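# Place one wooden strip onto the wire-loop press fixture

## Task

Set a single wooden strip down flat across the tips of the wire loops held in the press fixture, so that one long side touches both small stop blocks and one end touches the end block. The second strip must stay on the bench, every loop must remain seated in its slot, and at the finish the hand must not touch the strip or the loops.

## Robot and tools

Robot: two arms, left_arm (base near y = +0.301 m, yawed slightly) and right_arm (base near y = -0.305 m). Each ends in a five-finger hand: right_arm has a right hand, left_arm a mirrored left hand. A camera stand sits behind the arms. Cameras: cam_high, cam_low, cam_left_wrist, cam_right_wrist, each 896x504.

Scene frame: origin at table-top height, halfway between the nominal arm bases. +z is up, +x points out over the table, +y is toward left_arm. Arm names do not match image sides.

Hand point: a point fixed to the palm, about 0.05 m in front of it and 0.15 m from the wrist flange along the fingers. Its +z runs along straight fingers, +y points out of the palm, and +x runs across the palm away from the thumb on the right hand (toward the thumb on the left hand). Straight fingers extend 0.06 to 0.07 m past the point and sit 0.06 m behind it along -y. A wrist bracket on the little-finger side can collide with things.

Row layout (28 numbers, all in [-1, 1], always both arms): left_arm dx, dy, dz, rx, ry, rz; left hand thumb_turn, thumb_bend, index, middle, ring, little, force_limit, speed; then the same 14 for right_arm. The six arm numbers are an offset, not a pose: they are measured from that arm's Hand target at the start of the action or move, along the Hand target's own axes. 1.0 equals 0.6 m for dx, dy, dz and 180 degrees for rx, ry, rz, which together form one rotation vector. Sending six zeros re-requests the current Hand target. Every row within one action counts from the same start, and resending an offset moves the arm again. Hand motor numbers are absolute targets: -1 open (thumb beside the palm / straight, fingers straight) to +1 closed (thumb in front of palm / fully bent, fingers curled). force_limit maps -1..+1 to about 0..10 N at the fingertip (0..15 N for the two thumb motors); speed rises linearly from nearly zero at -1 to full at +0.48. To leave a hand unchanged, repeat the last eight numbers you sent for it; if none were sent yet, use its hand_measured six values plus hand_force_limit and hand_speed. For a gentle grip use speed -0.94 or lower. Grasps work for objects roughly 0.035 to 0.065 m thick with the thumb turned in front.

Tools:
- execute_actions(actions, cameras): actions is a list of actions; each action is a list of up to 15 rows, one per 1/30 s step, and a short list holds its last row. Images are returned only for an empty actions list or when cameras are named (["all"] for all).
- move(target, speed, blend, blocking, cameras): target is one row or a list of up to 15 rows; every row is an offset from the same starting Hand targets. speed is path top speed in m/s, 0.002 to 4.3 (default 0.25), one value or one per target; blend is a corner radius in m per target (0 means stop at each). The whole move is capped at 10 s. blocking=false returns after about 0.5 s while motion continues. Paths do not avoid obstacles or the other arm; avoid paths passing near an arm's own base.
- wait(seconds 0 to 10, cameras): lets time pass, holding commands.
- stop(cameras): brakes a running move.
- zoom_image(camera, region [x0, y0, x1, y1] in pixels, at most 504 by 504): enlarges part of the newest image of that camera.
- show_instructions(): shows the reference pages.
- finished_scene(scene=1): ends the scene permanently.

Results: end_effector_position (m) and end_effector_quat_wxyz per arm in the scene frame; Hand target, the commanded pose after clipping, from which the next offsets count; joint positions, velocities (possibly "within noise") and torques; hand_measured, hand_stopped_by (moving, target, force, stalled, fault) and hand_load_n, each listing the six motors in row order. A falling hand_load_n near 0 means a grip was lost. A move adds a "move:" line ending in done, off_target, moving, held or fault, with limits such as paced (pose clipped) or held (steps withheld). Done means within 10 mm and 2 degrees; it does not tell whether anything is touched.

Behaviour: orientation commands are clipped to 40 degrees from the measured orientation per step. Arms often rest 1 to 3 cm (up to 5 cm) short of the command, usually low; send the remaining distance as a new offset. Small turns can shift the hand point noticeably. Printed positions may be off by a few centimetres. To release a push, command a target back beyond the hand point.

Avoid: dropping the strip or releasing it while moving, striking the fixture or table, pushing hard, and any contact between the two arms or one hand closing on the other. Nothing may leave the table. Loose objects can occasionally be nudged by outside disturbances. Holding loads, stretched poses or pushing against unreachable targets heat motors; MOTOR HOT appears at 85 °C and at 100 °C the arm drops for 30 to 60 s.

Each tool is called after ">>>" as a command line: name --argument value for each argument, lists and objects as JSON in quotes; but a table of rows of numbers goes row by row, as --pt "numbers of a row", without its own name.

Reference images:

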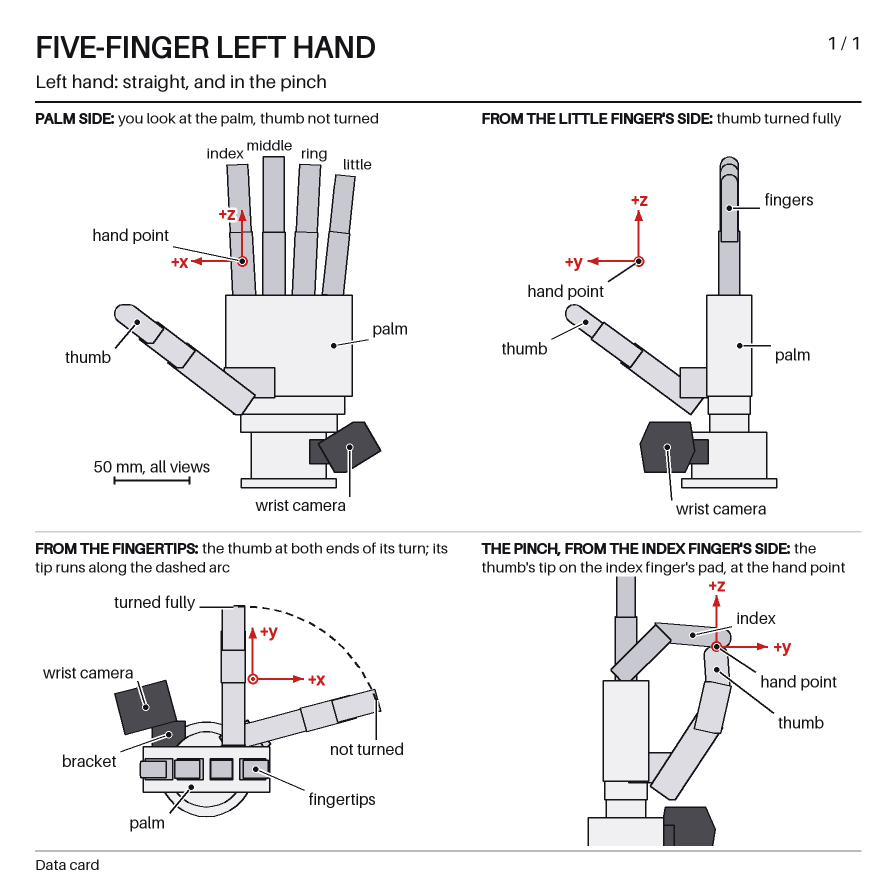

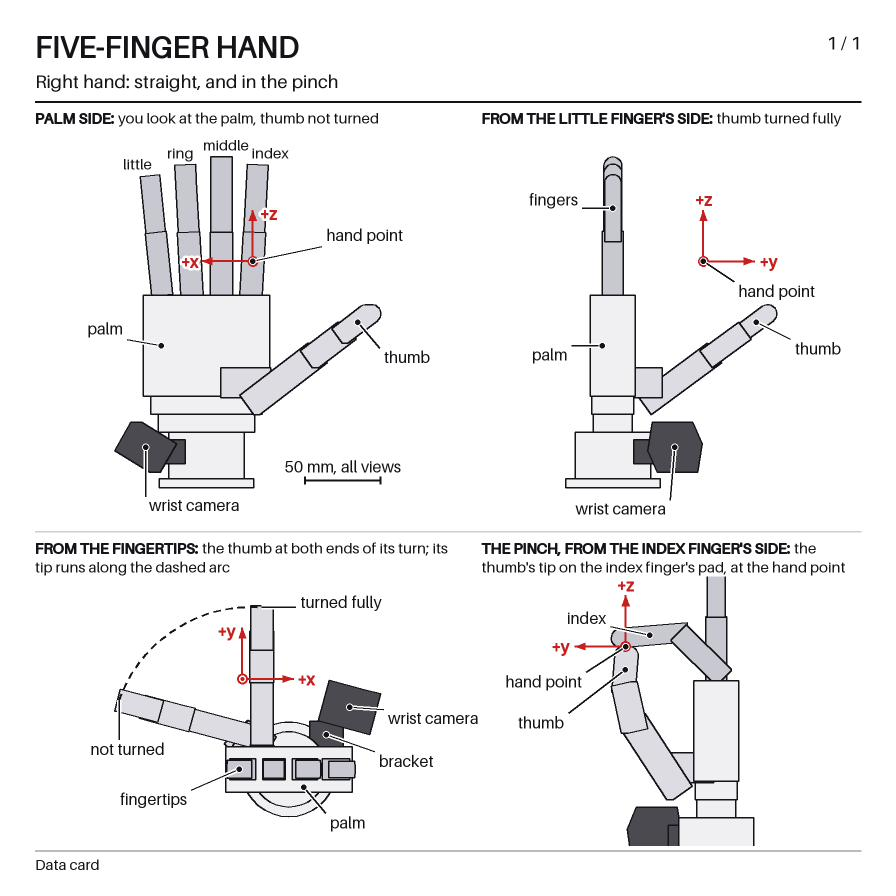

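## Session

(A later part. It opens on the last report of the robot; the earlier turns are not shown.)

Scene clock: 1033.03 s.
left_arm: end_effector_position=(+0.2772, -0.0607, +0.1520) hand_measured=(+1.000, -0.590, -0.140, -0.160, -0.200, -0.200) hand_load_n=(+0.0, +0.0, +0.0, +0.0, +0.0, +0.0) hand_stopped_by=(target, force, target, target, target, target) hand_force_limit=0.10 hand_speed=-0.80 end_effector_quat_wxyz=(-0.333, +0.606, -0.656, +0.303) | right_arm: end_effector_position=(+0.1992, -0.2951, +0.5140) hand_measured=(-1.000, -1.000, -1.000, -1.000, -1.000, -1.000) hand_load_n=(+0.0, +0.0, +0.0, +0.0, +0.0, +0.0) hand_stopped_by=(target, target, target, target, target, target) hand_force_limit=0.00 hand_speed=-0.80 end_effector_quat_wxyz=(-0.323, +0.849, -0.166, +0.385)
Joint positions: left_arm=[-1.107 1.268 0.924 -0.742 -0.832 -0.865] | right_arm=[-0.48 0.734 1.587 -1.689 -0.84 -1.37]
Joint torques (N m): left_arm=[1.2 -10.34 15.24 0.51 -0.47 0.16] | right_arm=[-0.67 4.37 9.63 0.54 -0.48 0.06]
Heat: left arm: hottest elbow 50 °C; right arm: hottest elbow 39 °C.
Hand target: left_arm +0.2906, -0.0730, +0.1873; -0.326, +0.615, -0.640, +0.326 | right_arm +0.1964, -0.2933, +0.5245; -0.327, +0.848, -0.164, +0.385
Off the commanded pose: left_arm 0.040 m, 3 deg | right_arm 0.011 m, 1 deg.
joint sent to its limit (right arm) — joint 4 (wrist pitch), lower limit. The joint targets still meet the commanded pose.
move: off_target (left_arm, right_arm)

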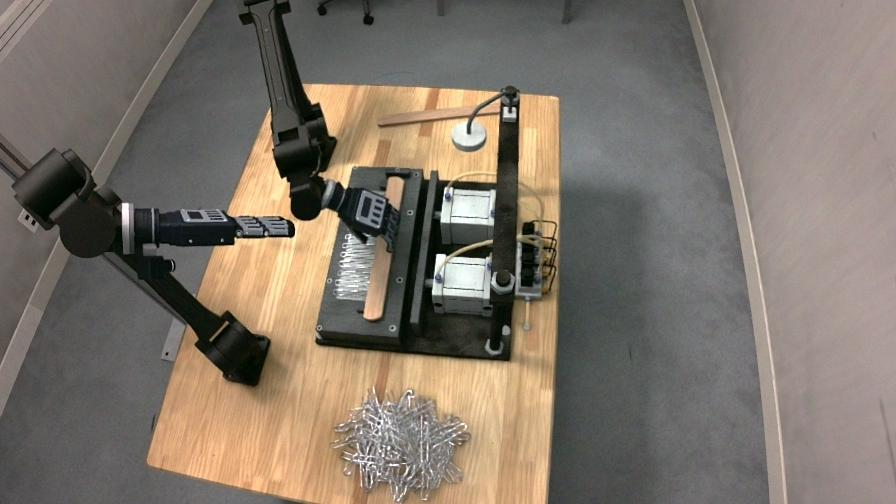

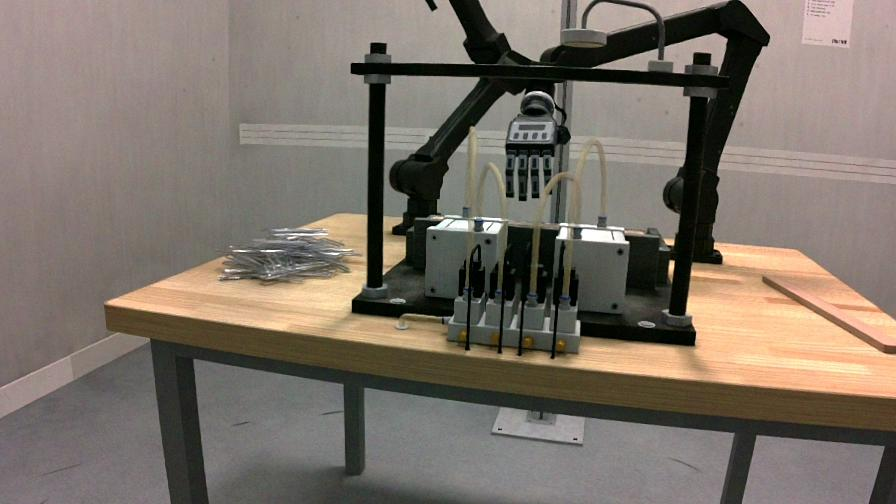

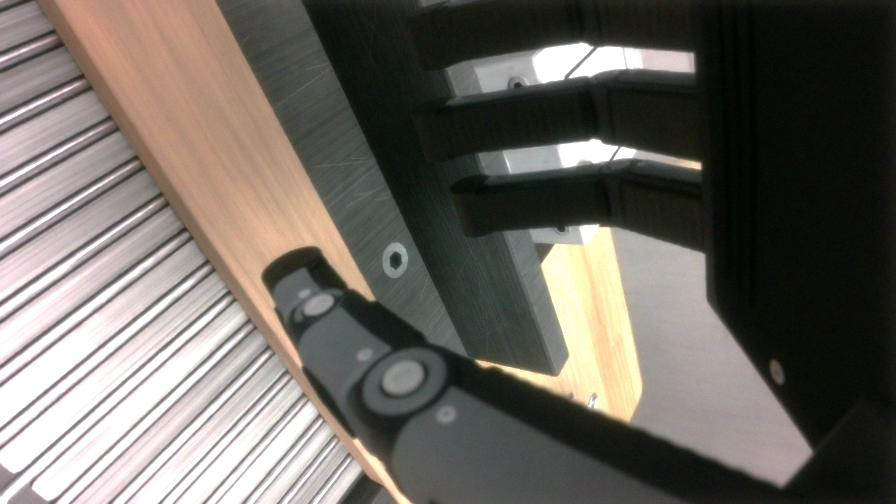

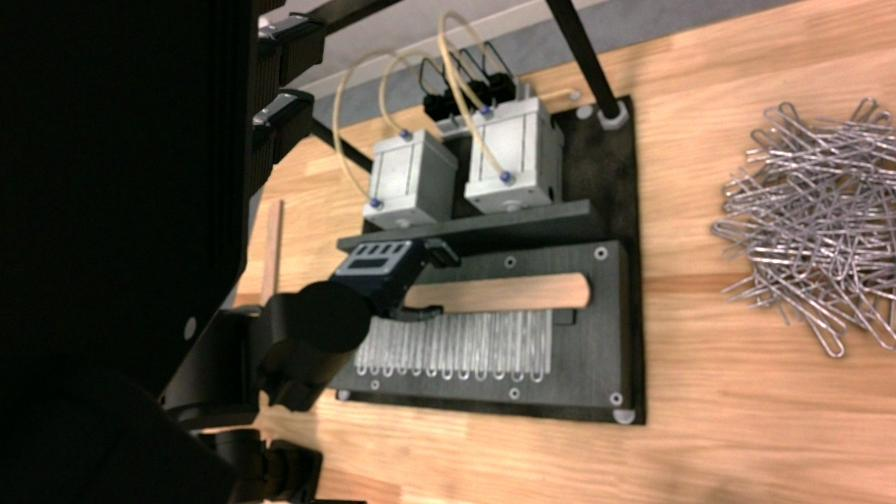

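>>> move --pt "-0.0013 -0.0682 -0.048 0 0 0 1 -0.4 -0.14 -0.16 -0.2 -0.2 0.1 -0.8 0 0 0 0 0 0 -1 -1 -1 -1 -1 -1 0 -0.8" --pt "-0.2803 -0.0005 -0.1945 0 0 0 1 -0.4 -0.14 -0.16 -0.2 -0.2 0.1 -0.8 0 0 0 0 0 0 -1 -1 -1 -1 -1 -1 0 -0.8" --speed 0.15 --blend 0.03 --cameras '["all"]'

>>> zoom_image --camera "cam_high" --region '[370, 155, 430, 225]'

>>> zoom_image --camera "cam_high" --region '[310, 150, 450, 350]'

>>> zoom_image --camera "cam_right_wrist" --region '[300, 200, 660, 430]'

Scene clock: 1043.67 s.
left_arm: end_effector_position=(+0.2050, +0.0974, +0.2570) hand_measured=(+1.000, -0.590, -0.140, -0.160, -0.200, -0.200) hand_load_n=(+0.0, +0.0, +0.0, +0.5, +0.0, +0.0) hand_stopped_by=(target, force, target, target, target, target) hand_force_limit=0.10 hand_speed=-0.80 end_effector_quat_wxyz=(-0.328, +0.618, -0.637, +0.324) | right_arm: end_effector_position=(+0.1992, -0.2951, +0.5140) hand_measured=(-1.000, -1.000, -1.000, -1.000, -1.000, -1.000) hand_load_n=(+0.0, +0.0, +0.0, +0.0, -0.5, +0.0) hand_stopped_by=(target, target, target, target, target, target) hand_force_limit=0.00 hand_speed=-0.80 end_effector_quat_wxyz=(-0.323, +0.849, -0.166, +0.385)
Joint positions: left_arm=[-1.135 0.692 0.847 -1.228 -0.858 -0.926] | right_arm=[-0.48 0.734 1.587 -1.689 -0.84 -1.37]
Joint torques (N m): left_arm=[-1.67 -1.38 9.98 0.69 -0.61 -0.09] | right_arm=[-0.56 4.42 9.63 0.54 -0.48 0.06]
Heat: left arm: hottest elbow 53 °C; right arm: hottest elbow 39 °C.
Hand target: left_arm +0.2007, +0.0971, +0.2575; -0.326, +0.615, -0.640, +0.326 | right_arm +0.1964, -0.2933, +0.5245; -0.327, +0.848, -0.164, +0.385
Off the commanded pose: left_arm 0.004 m, 1 deg | right_arm 0.011 m, 1 deg.
joint sent to its limit (right arm) — joint 4 (wrist pitch), lower limit. The joint targets still meet the commanded pose.
move: off_target (right_arm); blend cut to 0.0251 m at target 1

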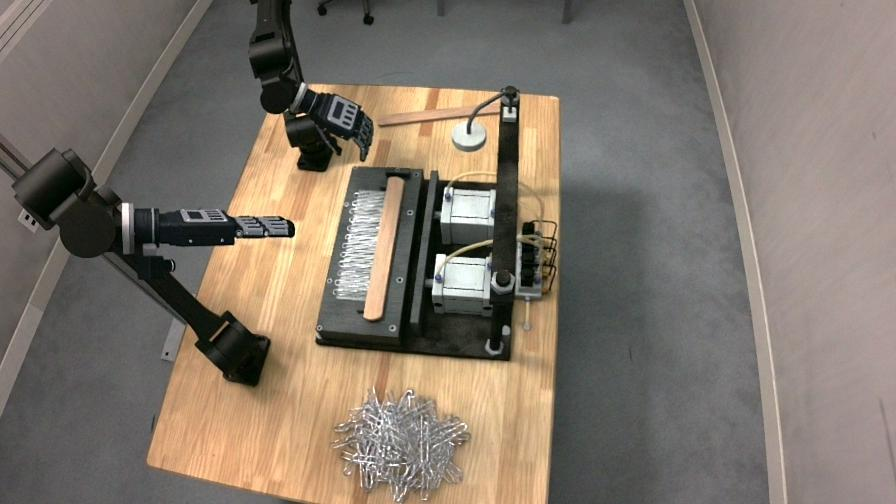

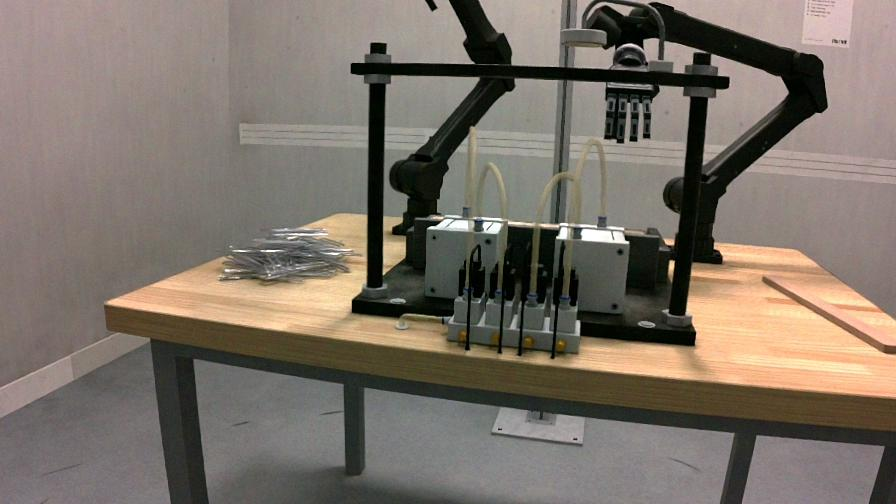

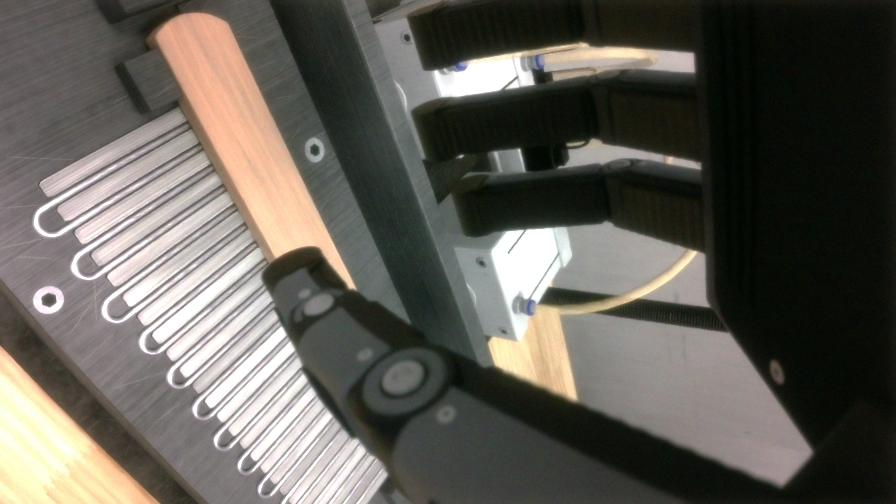

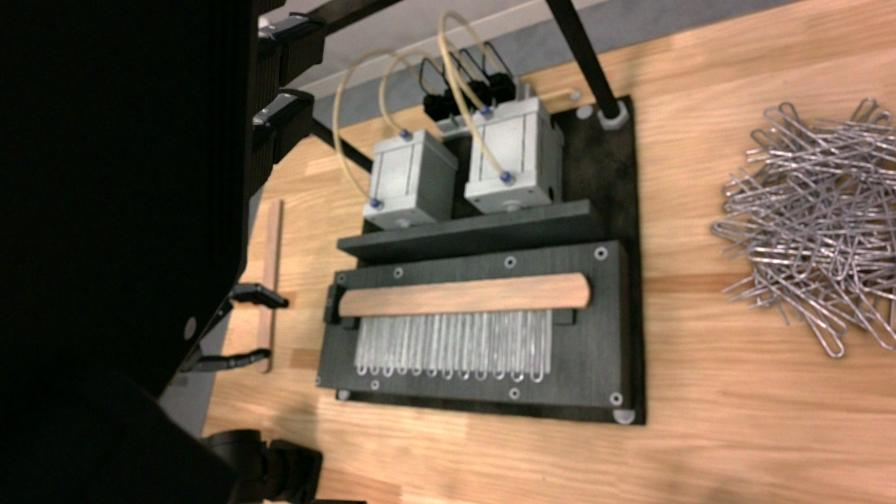

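Scaled by 7.200 from the camera's 896x504 image, which has a finer 1280x720 frame.

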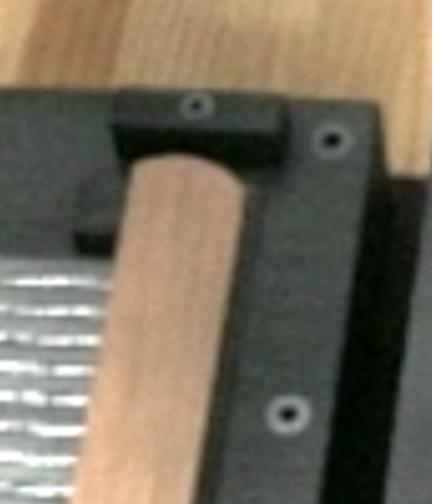

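Scaled by 2.520 from the camera's 896x504 image, which has a finer 1280x720 frame.

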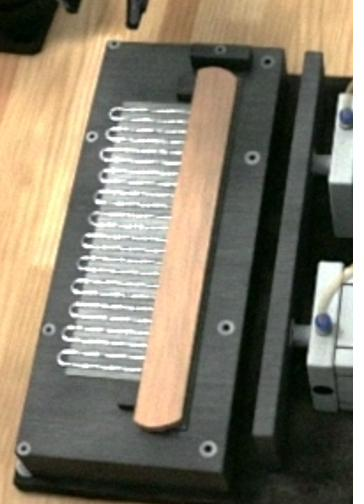

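Scaled by 1.400 from the camera's 896x504 image, which has a finer 1280x720 frame.

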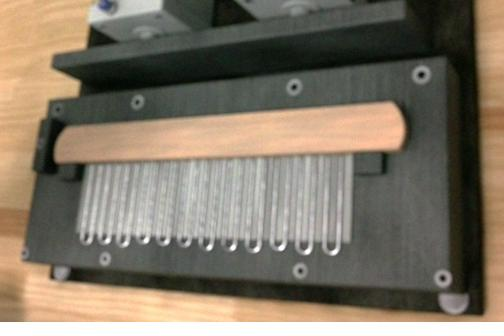

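>>> zoom_image --camera "cam_left_wrist" --region '[90, 0, 330, 180]'

>>> zoom_image --camera "cam_right_wrist" --region '[315, 260, 435, 350]'

>>> zoom_image --camera "cam_right_wrist" --region '[500, 250, 620, 340]'

>>> zoom_image --camera "cam_high" --region '[345, 280, 405, 340]'

Scaled by 2.100 from the camera's 896x504 image, which has a finer 1280x720 frame.

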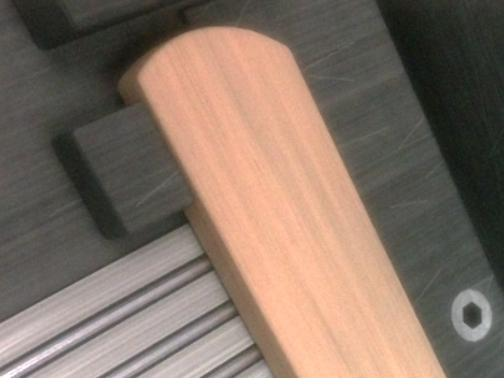

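Scaled by 4.200 from the camera's 896x504 image, which has a finer 1280x720 frame.

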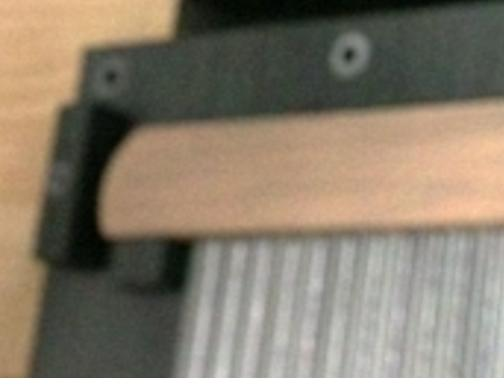

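Scaled by 4.200 from the camera's 896x504 image, which has a finer 1280x720 frame.

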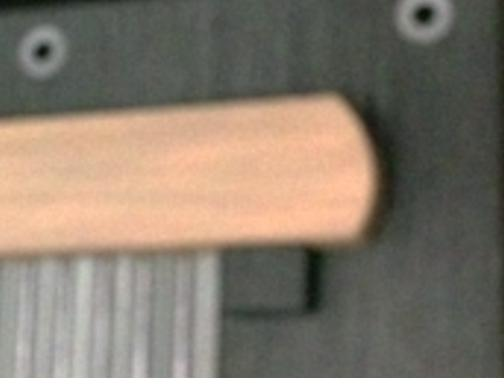

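Scaled by 8.400 from the camera's 896x504 image, which has a finer 1280x720 frame.

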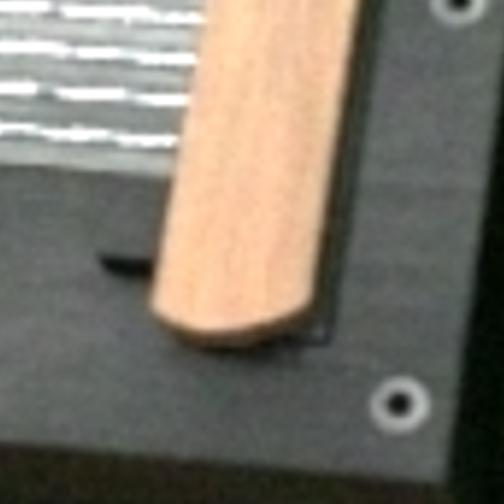

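>>> move --target '[-0.05,0.0016,-0.0008,-0.0013,-0.0682,-0.048,1,-0.4,-0.14,-0.16,-0.2,-0.2,0.1,-0.8,0,0,0,0,0,0,-1,-1,-1,-1,-1,-1,0,-0.8]' --speed 0.15 --cameras '["cam_left_wrist"]'

>>> zoom_image --camera "cam_left_wrist" --region '[150, 0, 450, 250]'

Scene clock: 1058.87 s.
left_arm: end_effector_position=(+0.2001, +0.1385, +0.2382) hand_measured=(+1.000, -0.590, -0.140, -0.160, -0.200, -0.200) hand_load_n=(+0.0, +0.0, +0.0, +0.0, +0.0, +0.0) hand_stopped_by=(target, force, target, target, target, target) hand_force_limit=0.10 hand_speed=-0.80 end_effector_quat_wxyz=(-0.373, +0.692, -0.558, +0.266) | right_arm: end_effector_position=(+0.1992, -0.2951, +0.5140) hand_measured=(-1.000, -1.000, -1.000, -1.000, -1.000, -1.000) hand_load_n=(+0.0, +0.0, +0.0, +0.0, +0.0, +0.0) hand_stopped_by=(target, target, target, target, target, target) hand_force_limit=0.00 hand_speed=-0.80 end_effector_quat_wxyz=(-0.323, +0.849, -0.166, +0.385)
Joint positions: left_arm=[-1.161 0.754 0.847 -1.55 -0.948 -1.371] | right_arm=[-0.48 0.734 1.587 -1.689 -0.84 -1.37]
Joint torques (N m): left_arm=[-1.08 0.09 13.97 0.01 -0.77 -0.07] | right_arm=[-0.67 4.37 9.63 0.53 -0.48 0.06]
Heat: left arm: hottest elbow 50 °C; right arm: hottest elbow 39 °C.
Hand target: left_arm +0.2007, +0.1271, +0.2575; -0.366, +0.693, -0.554, +0.281 | right_arm +0.1964, -0.2933, +0.5245; -0.327, +0.848, -0.164, +0.385
Off the commanded pose: left_arm 0.022 m, 2 deg | right_arm 0.011 m, 1 deg.
joint sent to its limit (right arm) — joint 4 (wrist pitch), lower limit. The joint targets still meet the commanded pose.
move: off_target (left_arm, right_arm)
Images, in order (width x height): cam_left_wrist 896x504.

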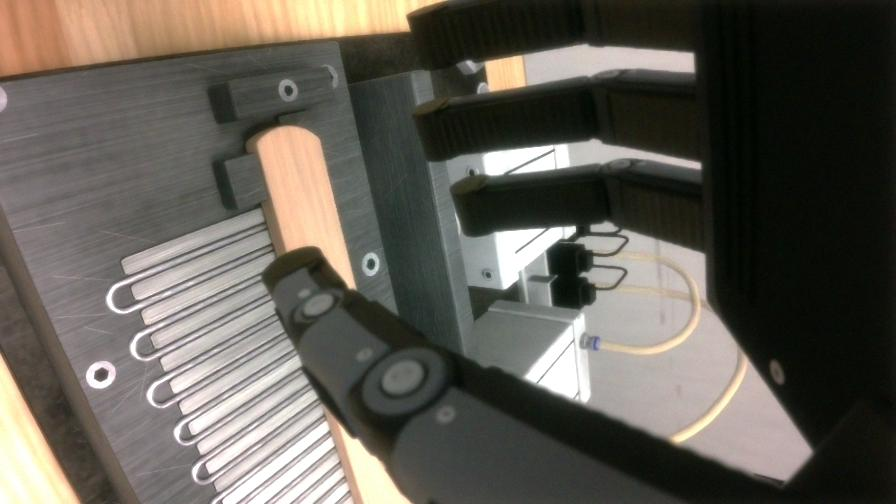

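Scaled by 1.680 from the camera's 896x504 image, which has a finer 1280x720 frame.

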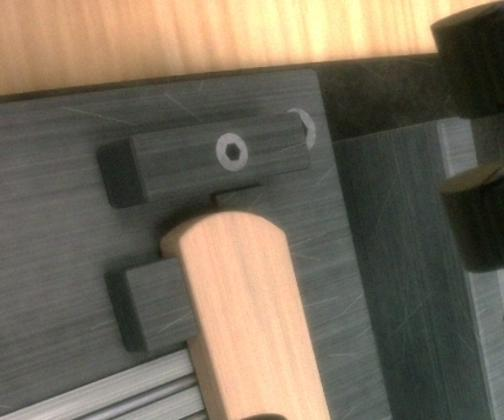

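>>> zoom_image --camera "cam_left_wrist" --region '[200, 50, 360, 180]'

>>> zoom_image --camera "cam_right_wrist" --region '[320, 270, 370, 330]'

Scaled by 3.150 from the camera's 896x504 image, which has a finer 1280x720 frame.

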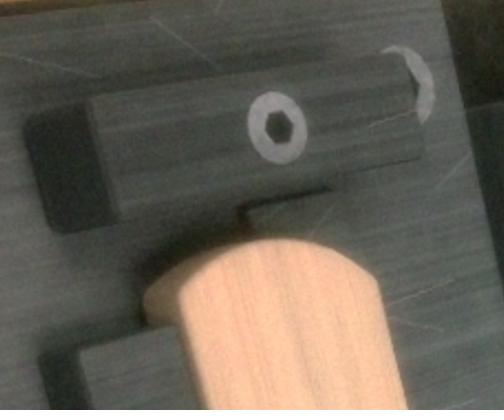

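This scene's latest camera images include none from cam_right_wrist. They are from: cam_left_wrist. cam_right_wrist's image comes with the result of a call that names it in "cameras".

>>> move --target '[0,0,0,0,0,0,1,-0.4,-0.14,-0.16,-0.2,-0.2,0.1,-0.8,-0.156,0.3995,0.3097,0.0407,-0.2748,0.0093,-1,-1,-1,-1,-1,-1,0,-0.8]' --speed 0.15 --cameras '["all"]'

Scene clock: 1094.60 s.
left_arm: end_effector_position=(+0.2002, +0.1384, +0.2383) hand_measured=(+1.000, -0.590, -0.140, -0.160, -0.200, -0.200) hand_load_n=(+0.0, +0.0, +0.0, +0.0, +0.0, -0.5) hand_stopped_by=(target, force, target, target, target, target) hand_force_limit=0.10 hand_speed=-0.80 end_effector_quat_wxyz=(-0.373, +0.692, -0.557, +0.266) | right_arm: end_effector_position=(+0.2717, -0.3412, +0.2216) hand_measured=(-1.000, -1.000, -1.000, -1.000, -1.000, -1.000) hand_load_n=(+0.0, +0.0, +0.0, +0.0, +0.0, +0.0) hand_stopped_by=(target, target, target, target, target, target) hand_force_limit=0.00 hand_speed=-0.80 end_effector_quat_wxyz=(-0.366, +0.927, -0.043, +0.066)
Joint positions: left_arm=[-1.161 0.754 0.847 -1.55 -0.948 -1.372] | right_arm=[-0.385 1.17 1.099 -1.692 -0.742 -1.984]
Joint torques (N m): left_arm=[-0.85 0.15 13.94 -0.02 -0.73 -0.08] | right_arm=[-0.5 -4.13 7.92 -0.85 -0.55 -0.23]
Heat: left arm: hottest elbow 51 °C; right arm: hottest elbow 39 °C.
Hand target: left_arm +0.2008, +0.1271, +0.2576; -0.366, +0.693, -0.554, +0.281 | right_arm +0.2703, -0.3399, +0.2192; -0.423, +0.906, +0.000, +0.000
Off the commanded pose: left_arm 0.022 m, 2 deg | right_arm 0.003 m, 11 deg.
joint sent to its limit (right arm) — joint 4 (wrist pitch), lower limit. The joint targets are off in orientation, not in position.
move: off_target (left_arm, right_arm)

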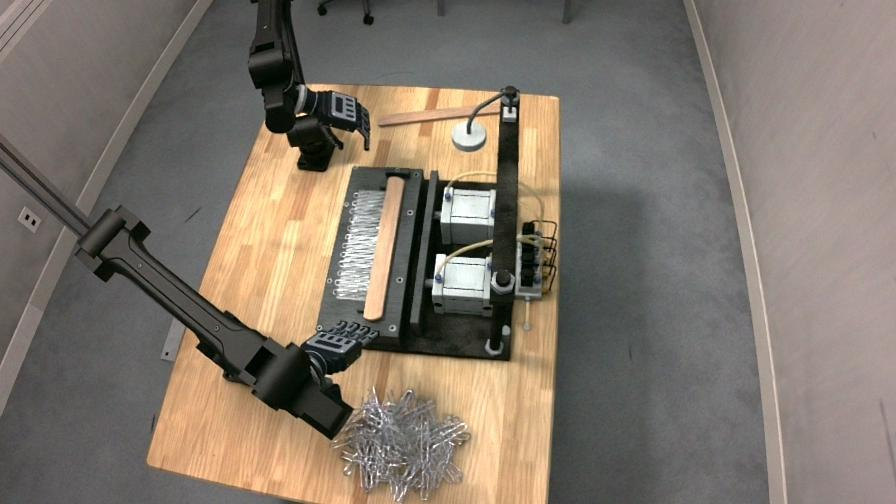

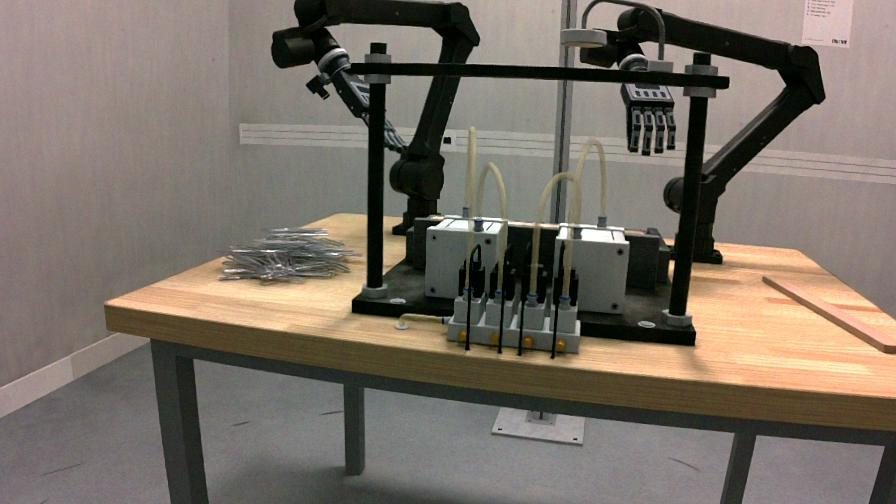

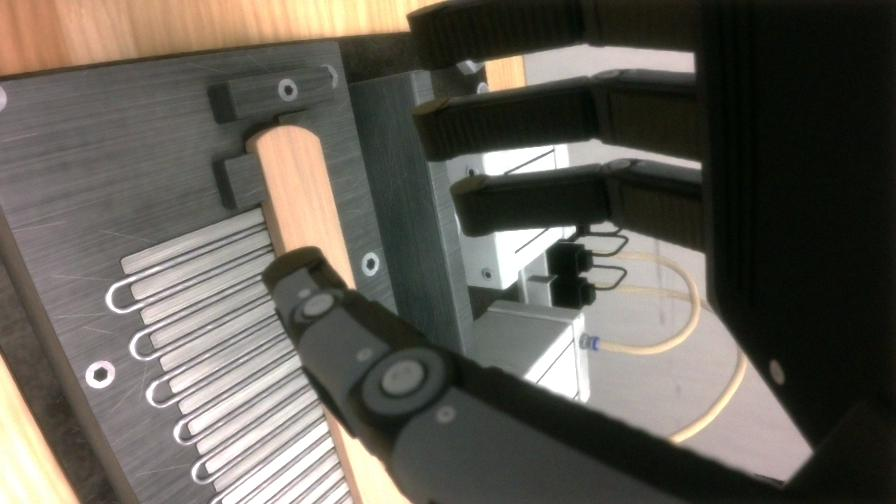

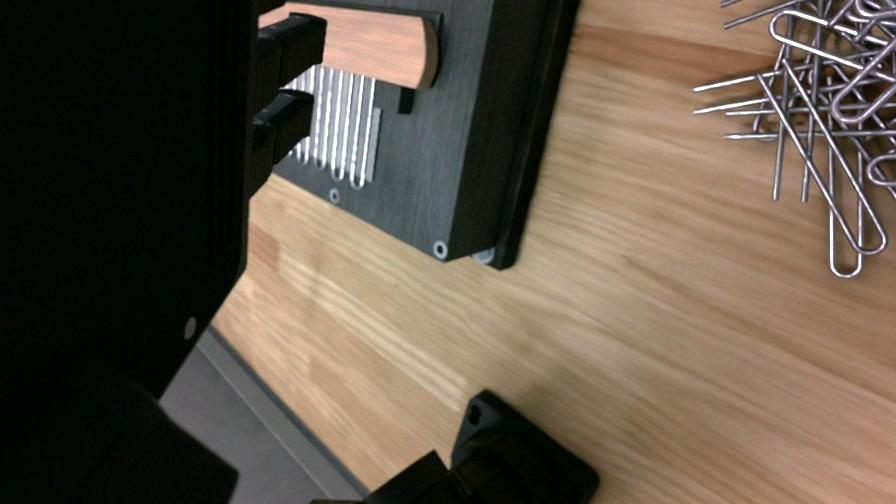

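>>> move --target '[0,0,0,0,0,0,1,-0.4,-0.14,-0.16,-0.2,-0.2,0.1,-0.8,0.0067,0.117,0.12,0,0,0,-1,-1,-1,-1,-1,-1,0,-0.8]' --speed 0.1 --cameras '["all"]'

>>> zoom_image --camera "cam_high" --region '[300, 260, 440, 380]'

>>> zoom_image --camera "cam_low" --region '[300, 100, 560, 300]'

Scene clock: 1103.17 s.
left_arm: end_effector_position=(+0.2002, +0.1384, +0.2383) hand_measured=(+1.000, -0.590, -0.140, -0.160, -0.200, -0.200) hand_load_n=(+0.0, +0.0, +0.0, +0.0, +0.0, +0.0) hand_stopped_by=(target, force, target, target, target, target) hand_force_limit=0.10 hand_speed=-0.80 end_effector_quat_wxyz=(-0.373, +0.692, -0.557, +0.266) | right_arm: end_effector_position=(+0.2725, -0.3313, +0.1248) hand_measured=(-1.000, -1.000, -1.000, -1.000, -1.000, -1.000) hand_load_n=(+0.0, +0.0, +0.0, +0.0, -0.5, +0.0) hand_stopped_by=(target, target, target, target, target, target) hand_force_limit=0.00 hand_speed=-0.80 end_effector_quat_wxyz=(-0.408, +0.913, -0.023, +0.001)
Joint positions: left_arm=[-1.161 0.754 0.847 -1.55 -0.948 -1.372] | right_arm=[-0.364 1.356 0.958 -1.567 -0.762 -2.091]
Joint torques (N m): left_arm=[-1.61 -0.91 13.9 -0.13 -0.74 -0.11] | right_arm=[-0.56 -5.54 6.72 -0.58 -0.76 -0.23]
Heat: left arm: hottest elbow 51 °C; right arm: hottest elbow 39 °C.
Hand target: left_arm +0.2008, +0.1271, +0.2576; -0.366, +0.693, -0.554, +0.281 | right_arm +0.2743, -0.3299, +0.1191; -0.423, +0.906, +0.000, +0.000
Off the commanded pose: left_arm 0.022 m, 2 deg | right_arm 0.006 m, 3 deg.
joint sent to its limit (right arm) — joint 6 (wrist roll), lower limit. The joint targets still meet the commanded pose.
move: off_target (left_arm, right_arm)

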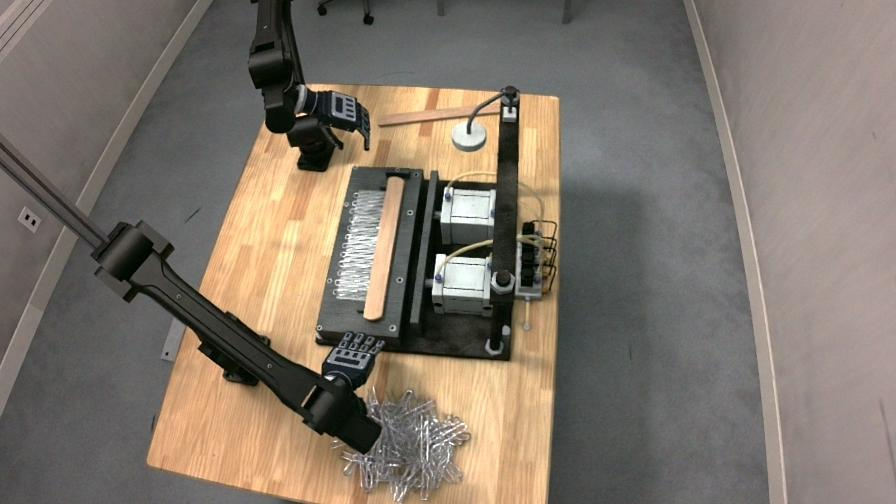

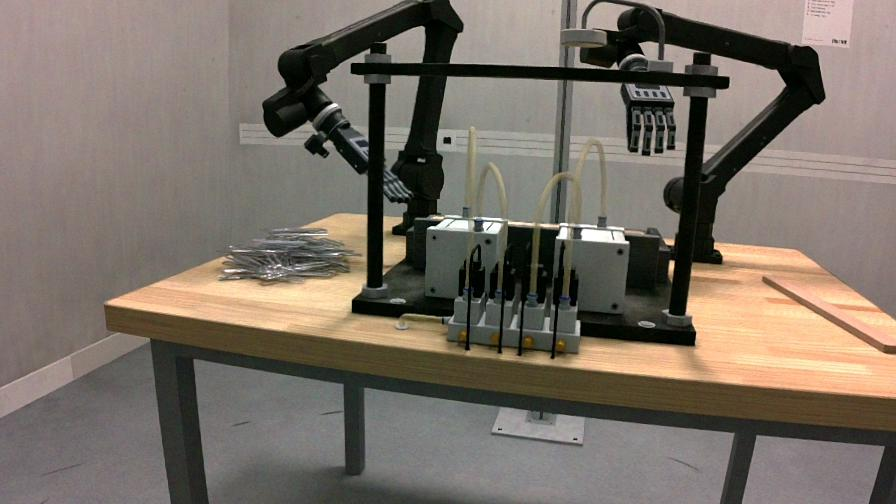

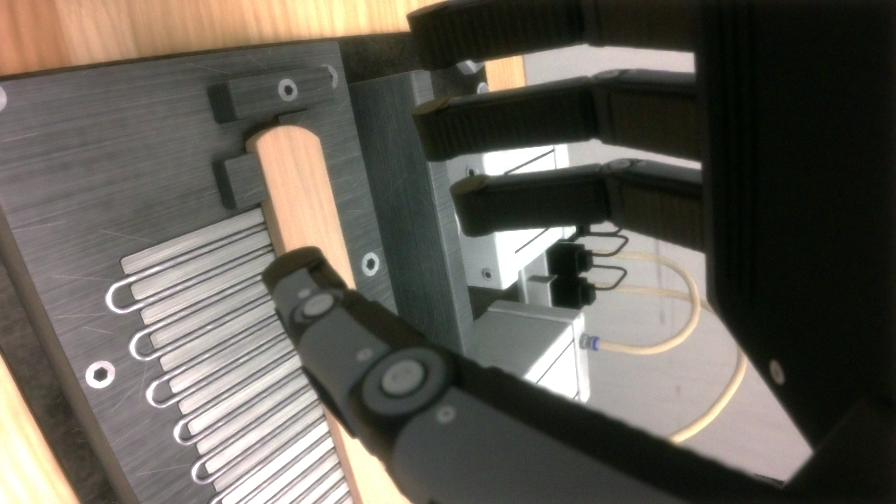

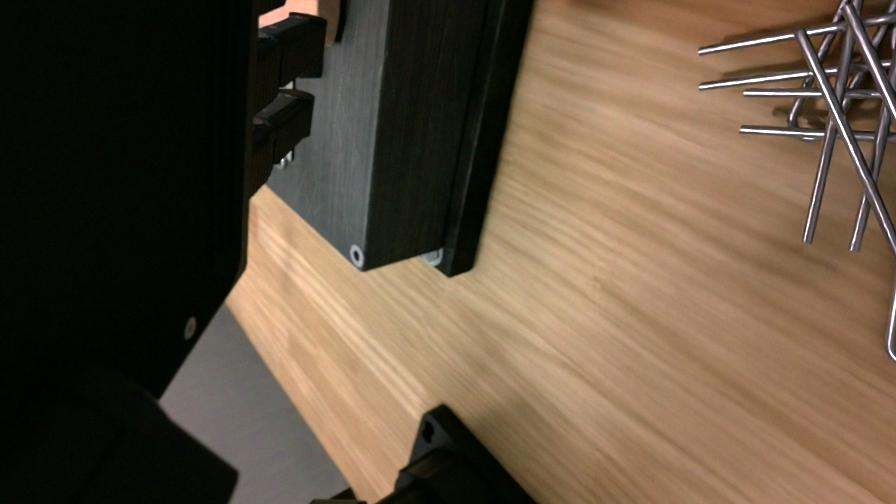

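Scaled by 3.600 from the camera's 896x504 image, which has a finer 1280x720 frame.

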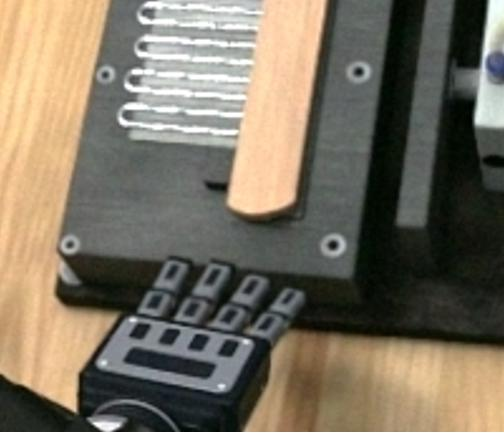

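Scaled by 1.938 from the camera's 896x504 image, which has a finer 1280x720 frame.

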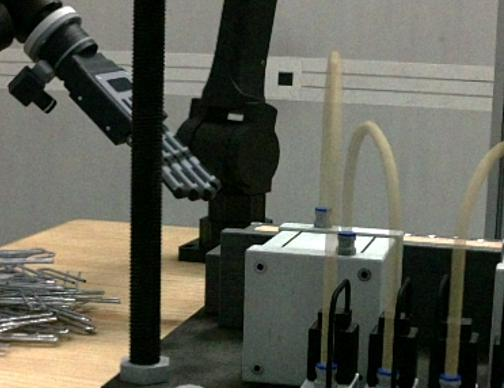

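>>> move --target '[0,0,0,0,0,0,1,-0.4,-0.14,-0.16,-0.2,-0.2,0.1,-0.8,0.0233,0.0313,0.0263,0,0,0,-1,-1,-1,-1,-1,-1,0,-0.8]' --speed 0.05 --cameras '["all"]'

>>> zoom_image --camera "cam_high" --region '[300, 260, 440, 380]'

>>> zoom_image --camera "cam_low" --region '[300, 100, 560, 300]'

Scene clock: 1116.73 s.
left_arm: end_effector_position=(+0.2002, +0.1384, +0.2383) hand_measured=(+1.000, -0.590, -0.140, -0.160, -0.200, -0.200) hand_load_n=(+0.0, +0.0, +0.0, +0.0, +0.0, +0.0) hand_stopped_by=(target, force, target, target, target, target) hand_force_limit=0.10 hand_speed=-0.80 end_effector_quat_wxyz=(-0.373, +0.692, -0.557, +0.266) | right_arm: end_effector_position=(+0.2872, -0.3319, +0.1012) hand_measured=(-1.000, -1.000, -1.000, -1.000, -1.000, -1.000) hand_load_n=(+0.0, +0.0, +0.0, +0.0, +0.0, +0.0) hand_stopped_by=(target, target, target, target, target, target) hand_force_limit=0.00 hand_speed=-0.80 end_effector_quat_wxyz=(-0.411, +0.911, -0.018, +0.003)
Joint positions: left_arm=[-1.161 0.754 0.847 -1.55 -0.948 -1.372] | right_arm=[-0.352 1.42 0.952 -1.494 -0.773 -2.091]
Joint torques (N m): left_arm=[-1.2 -0.26 13.87 0.09 -0.74 -0.06] | right_arm=[-0.5 -6.12 6.38 -0.59 -0.76 -0.23]
Heat: left arm: hottest elbow 52 °C; right arm: hottest elbow 39 °C.
Hand target: left_arm +0.2008, +0.1271, +0.2576; -0.366, +0.693, -0.554, +0.281 | right_arm +0.2881, -0.3299, +0.0947; -0.423, +0.906, +0.000, +0.000
Off the commanded pose: left_arm 0.022 m, 2 deg | right_arm 0.007 m, 3 deg.
joint sent to its limit (right arm) — joint 6 (wrist roll), lower limit. The joint targets still meet the commanded pose.
move: off_target (left_arm, right_arm)

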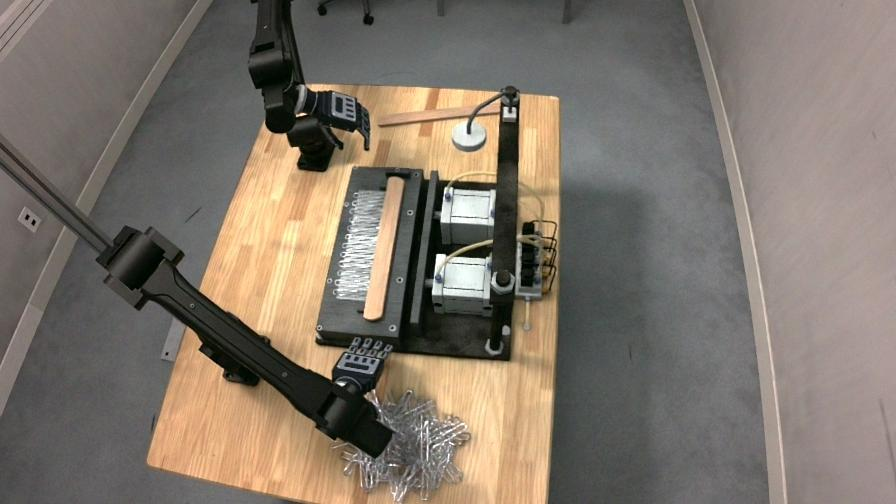

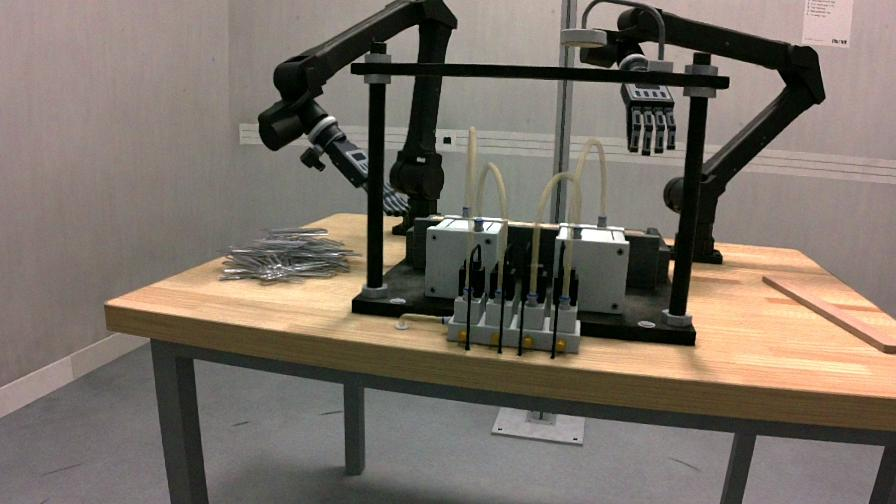

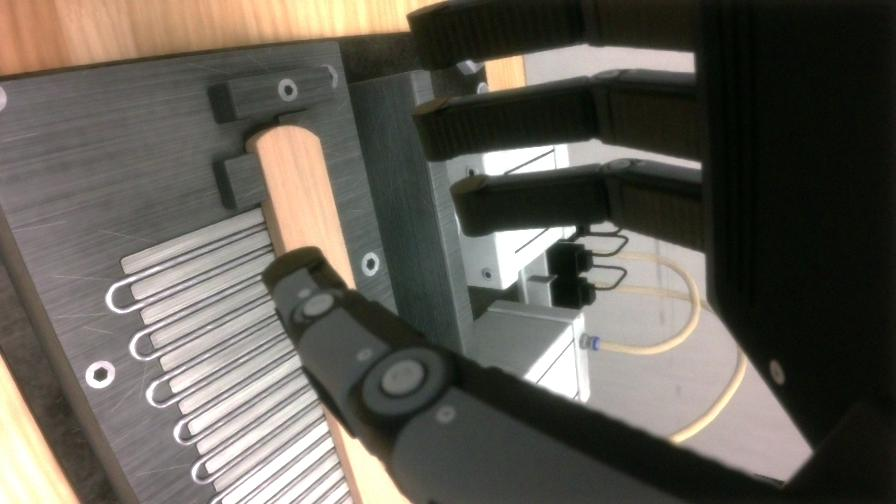

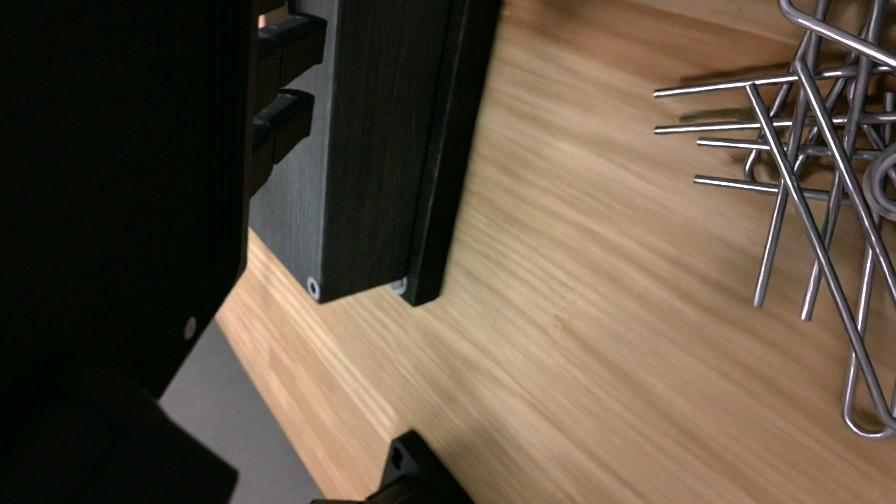

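Scaled by 3.600 from the camera's 896x504 image, which has a finer 1280x720 frame.

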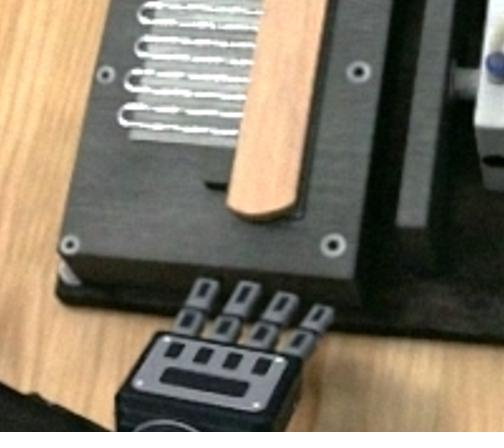

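Scaled by 1.938 from the camera's 896x504 image, which has a finer 1280x720 frame.

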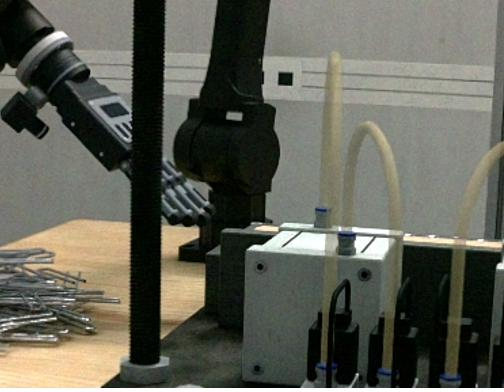

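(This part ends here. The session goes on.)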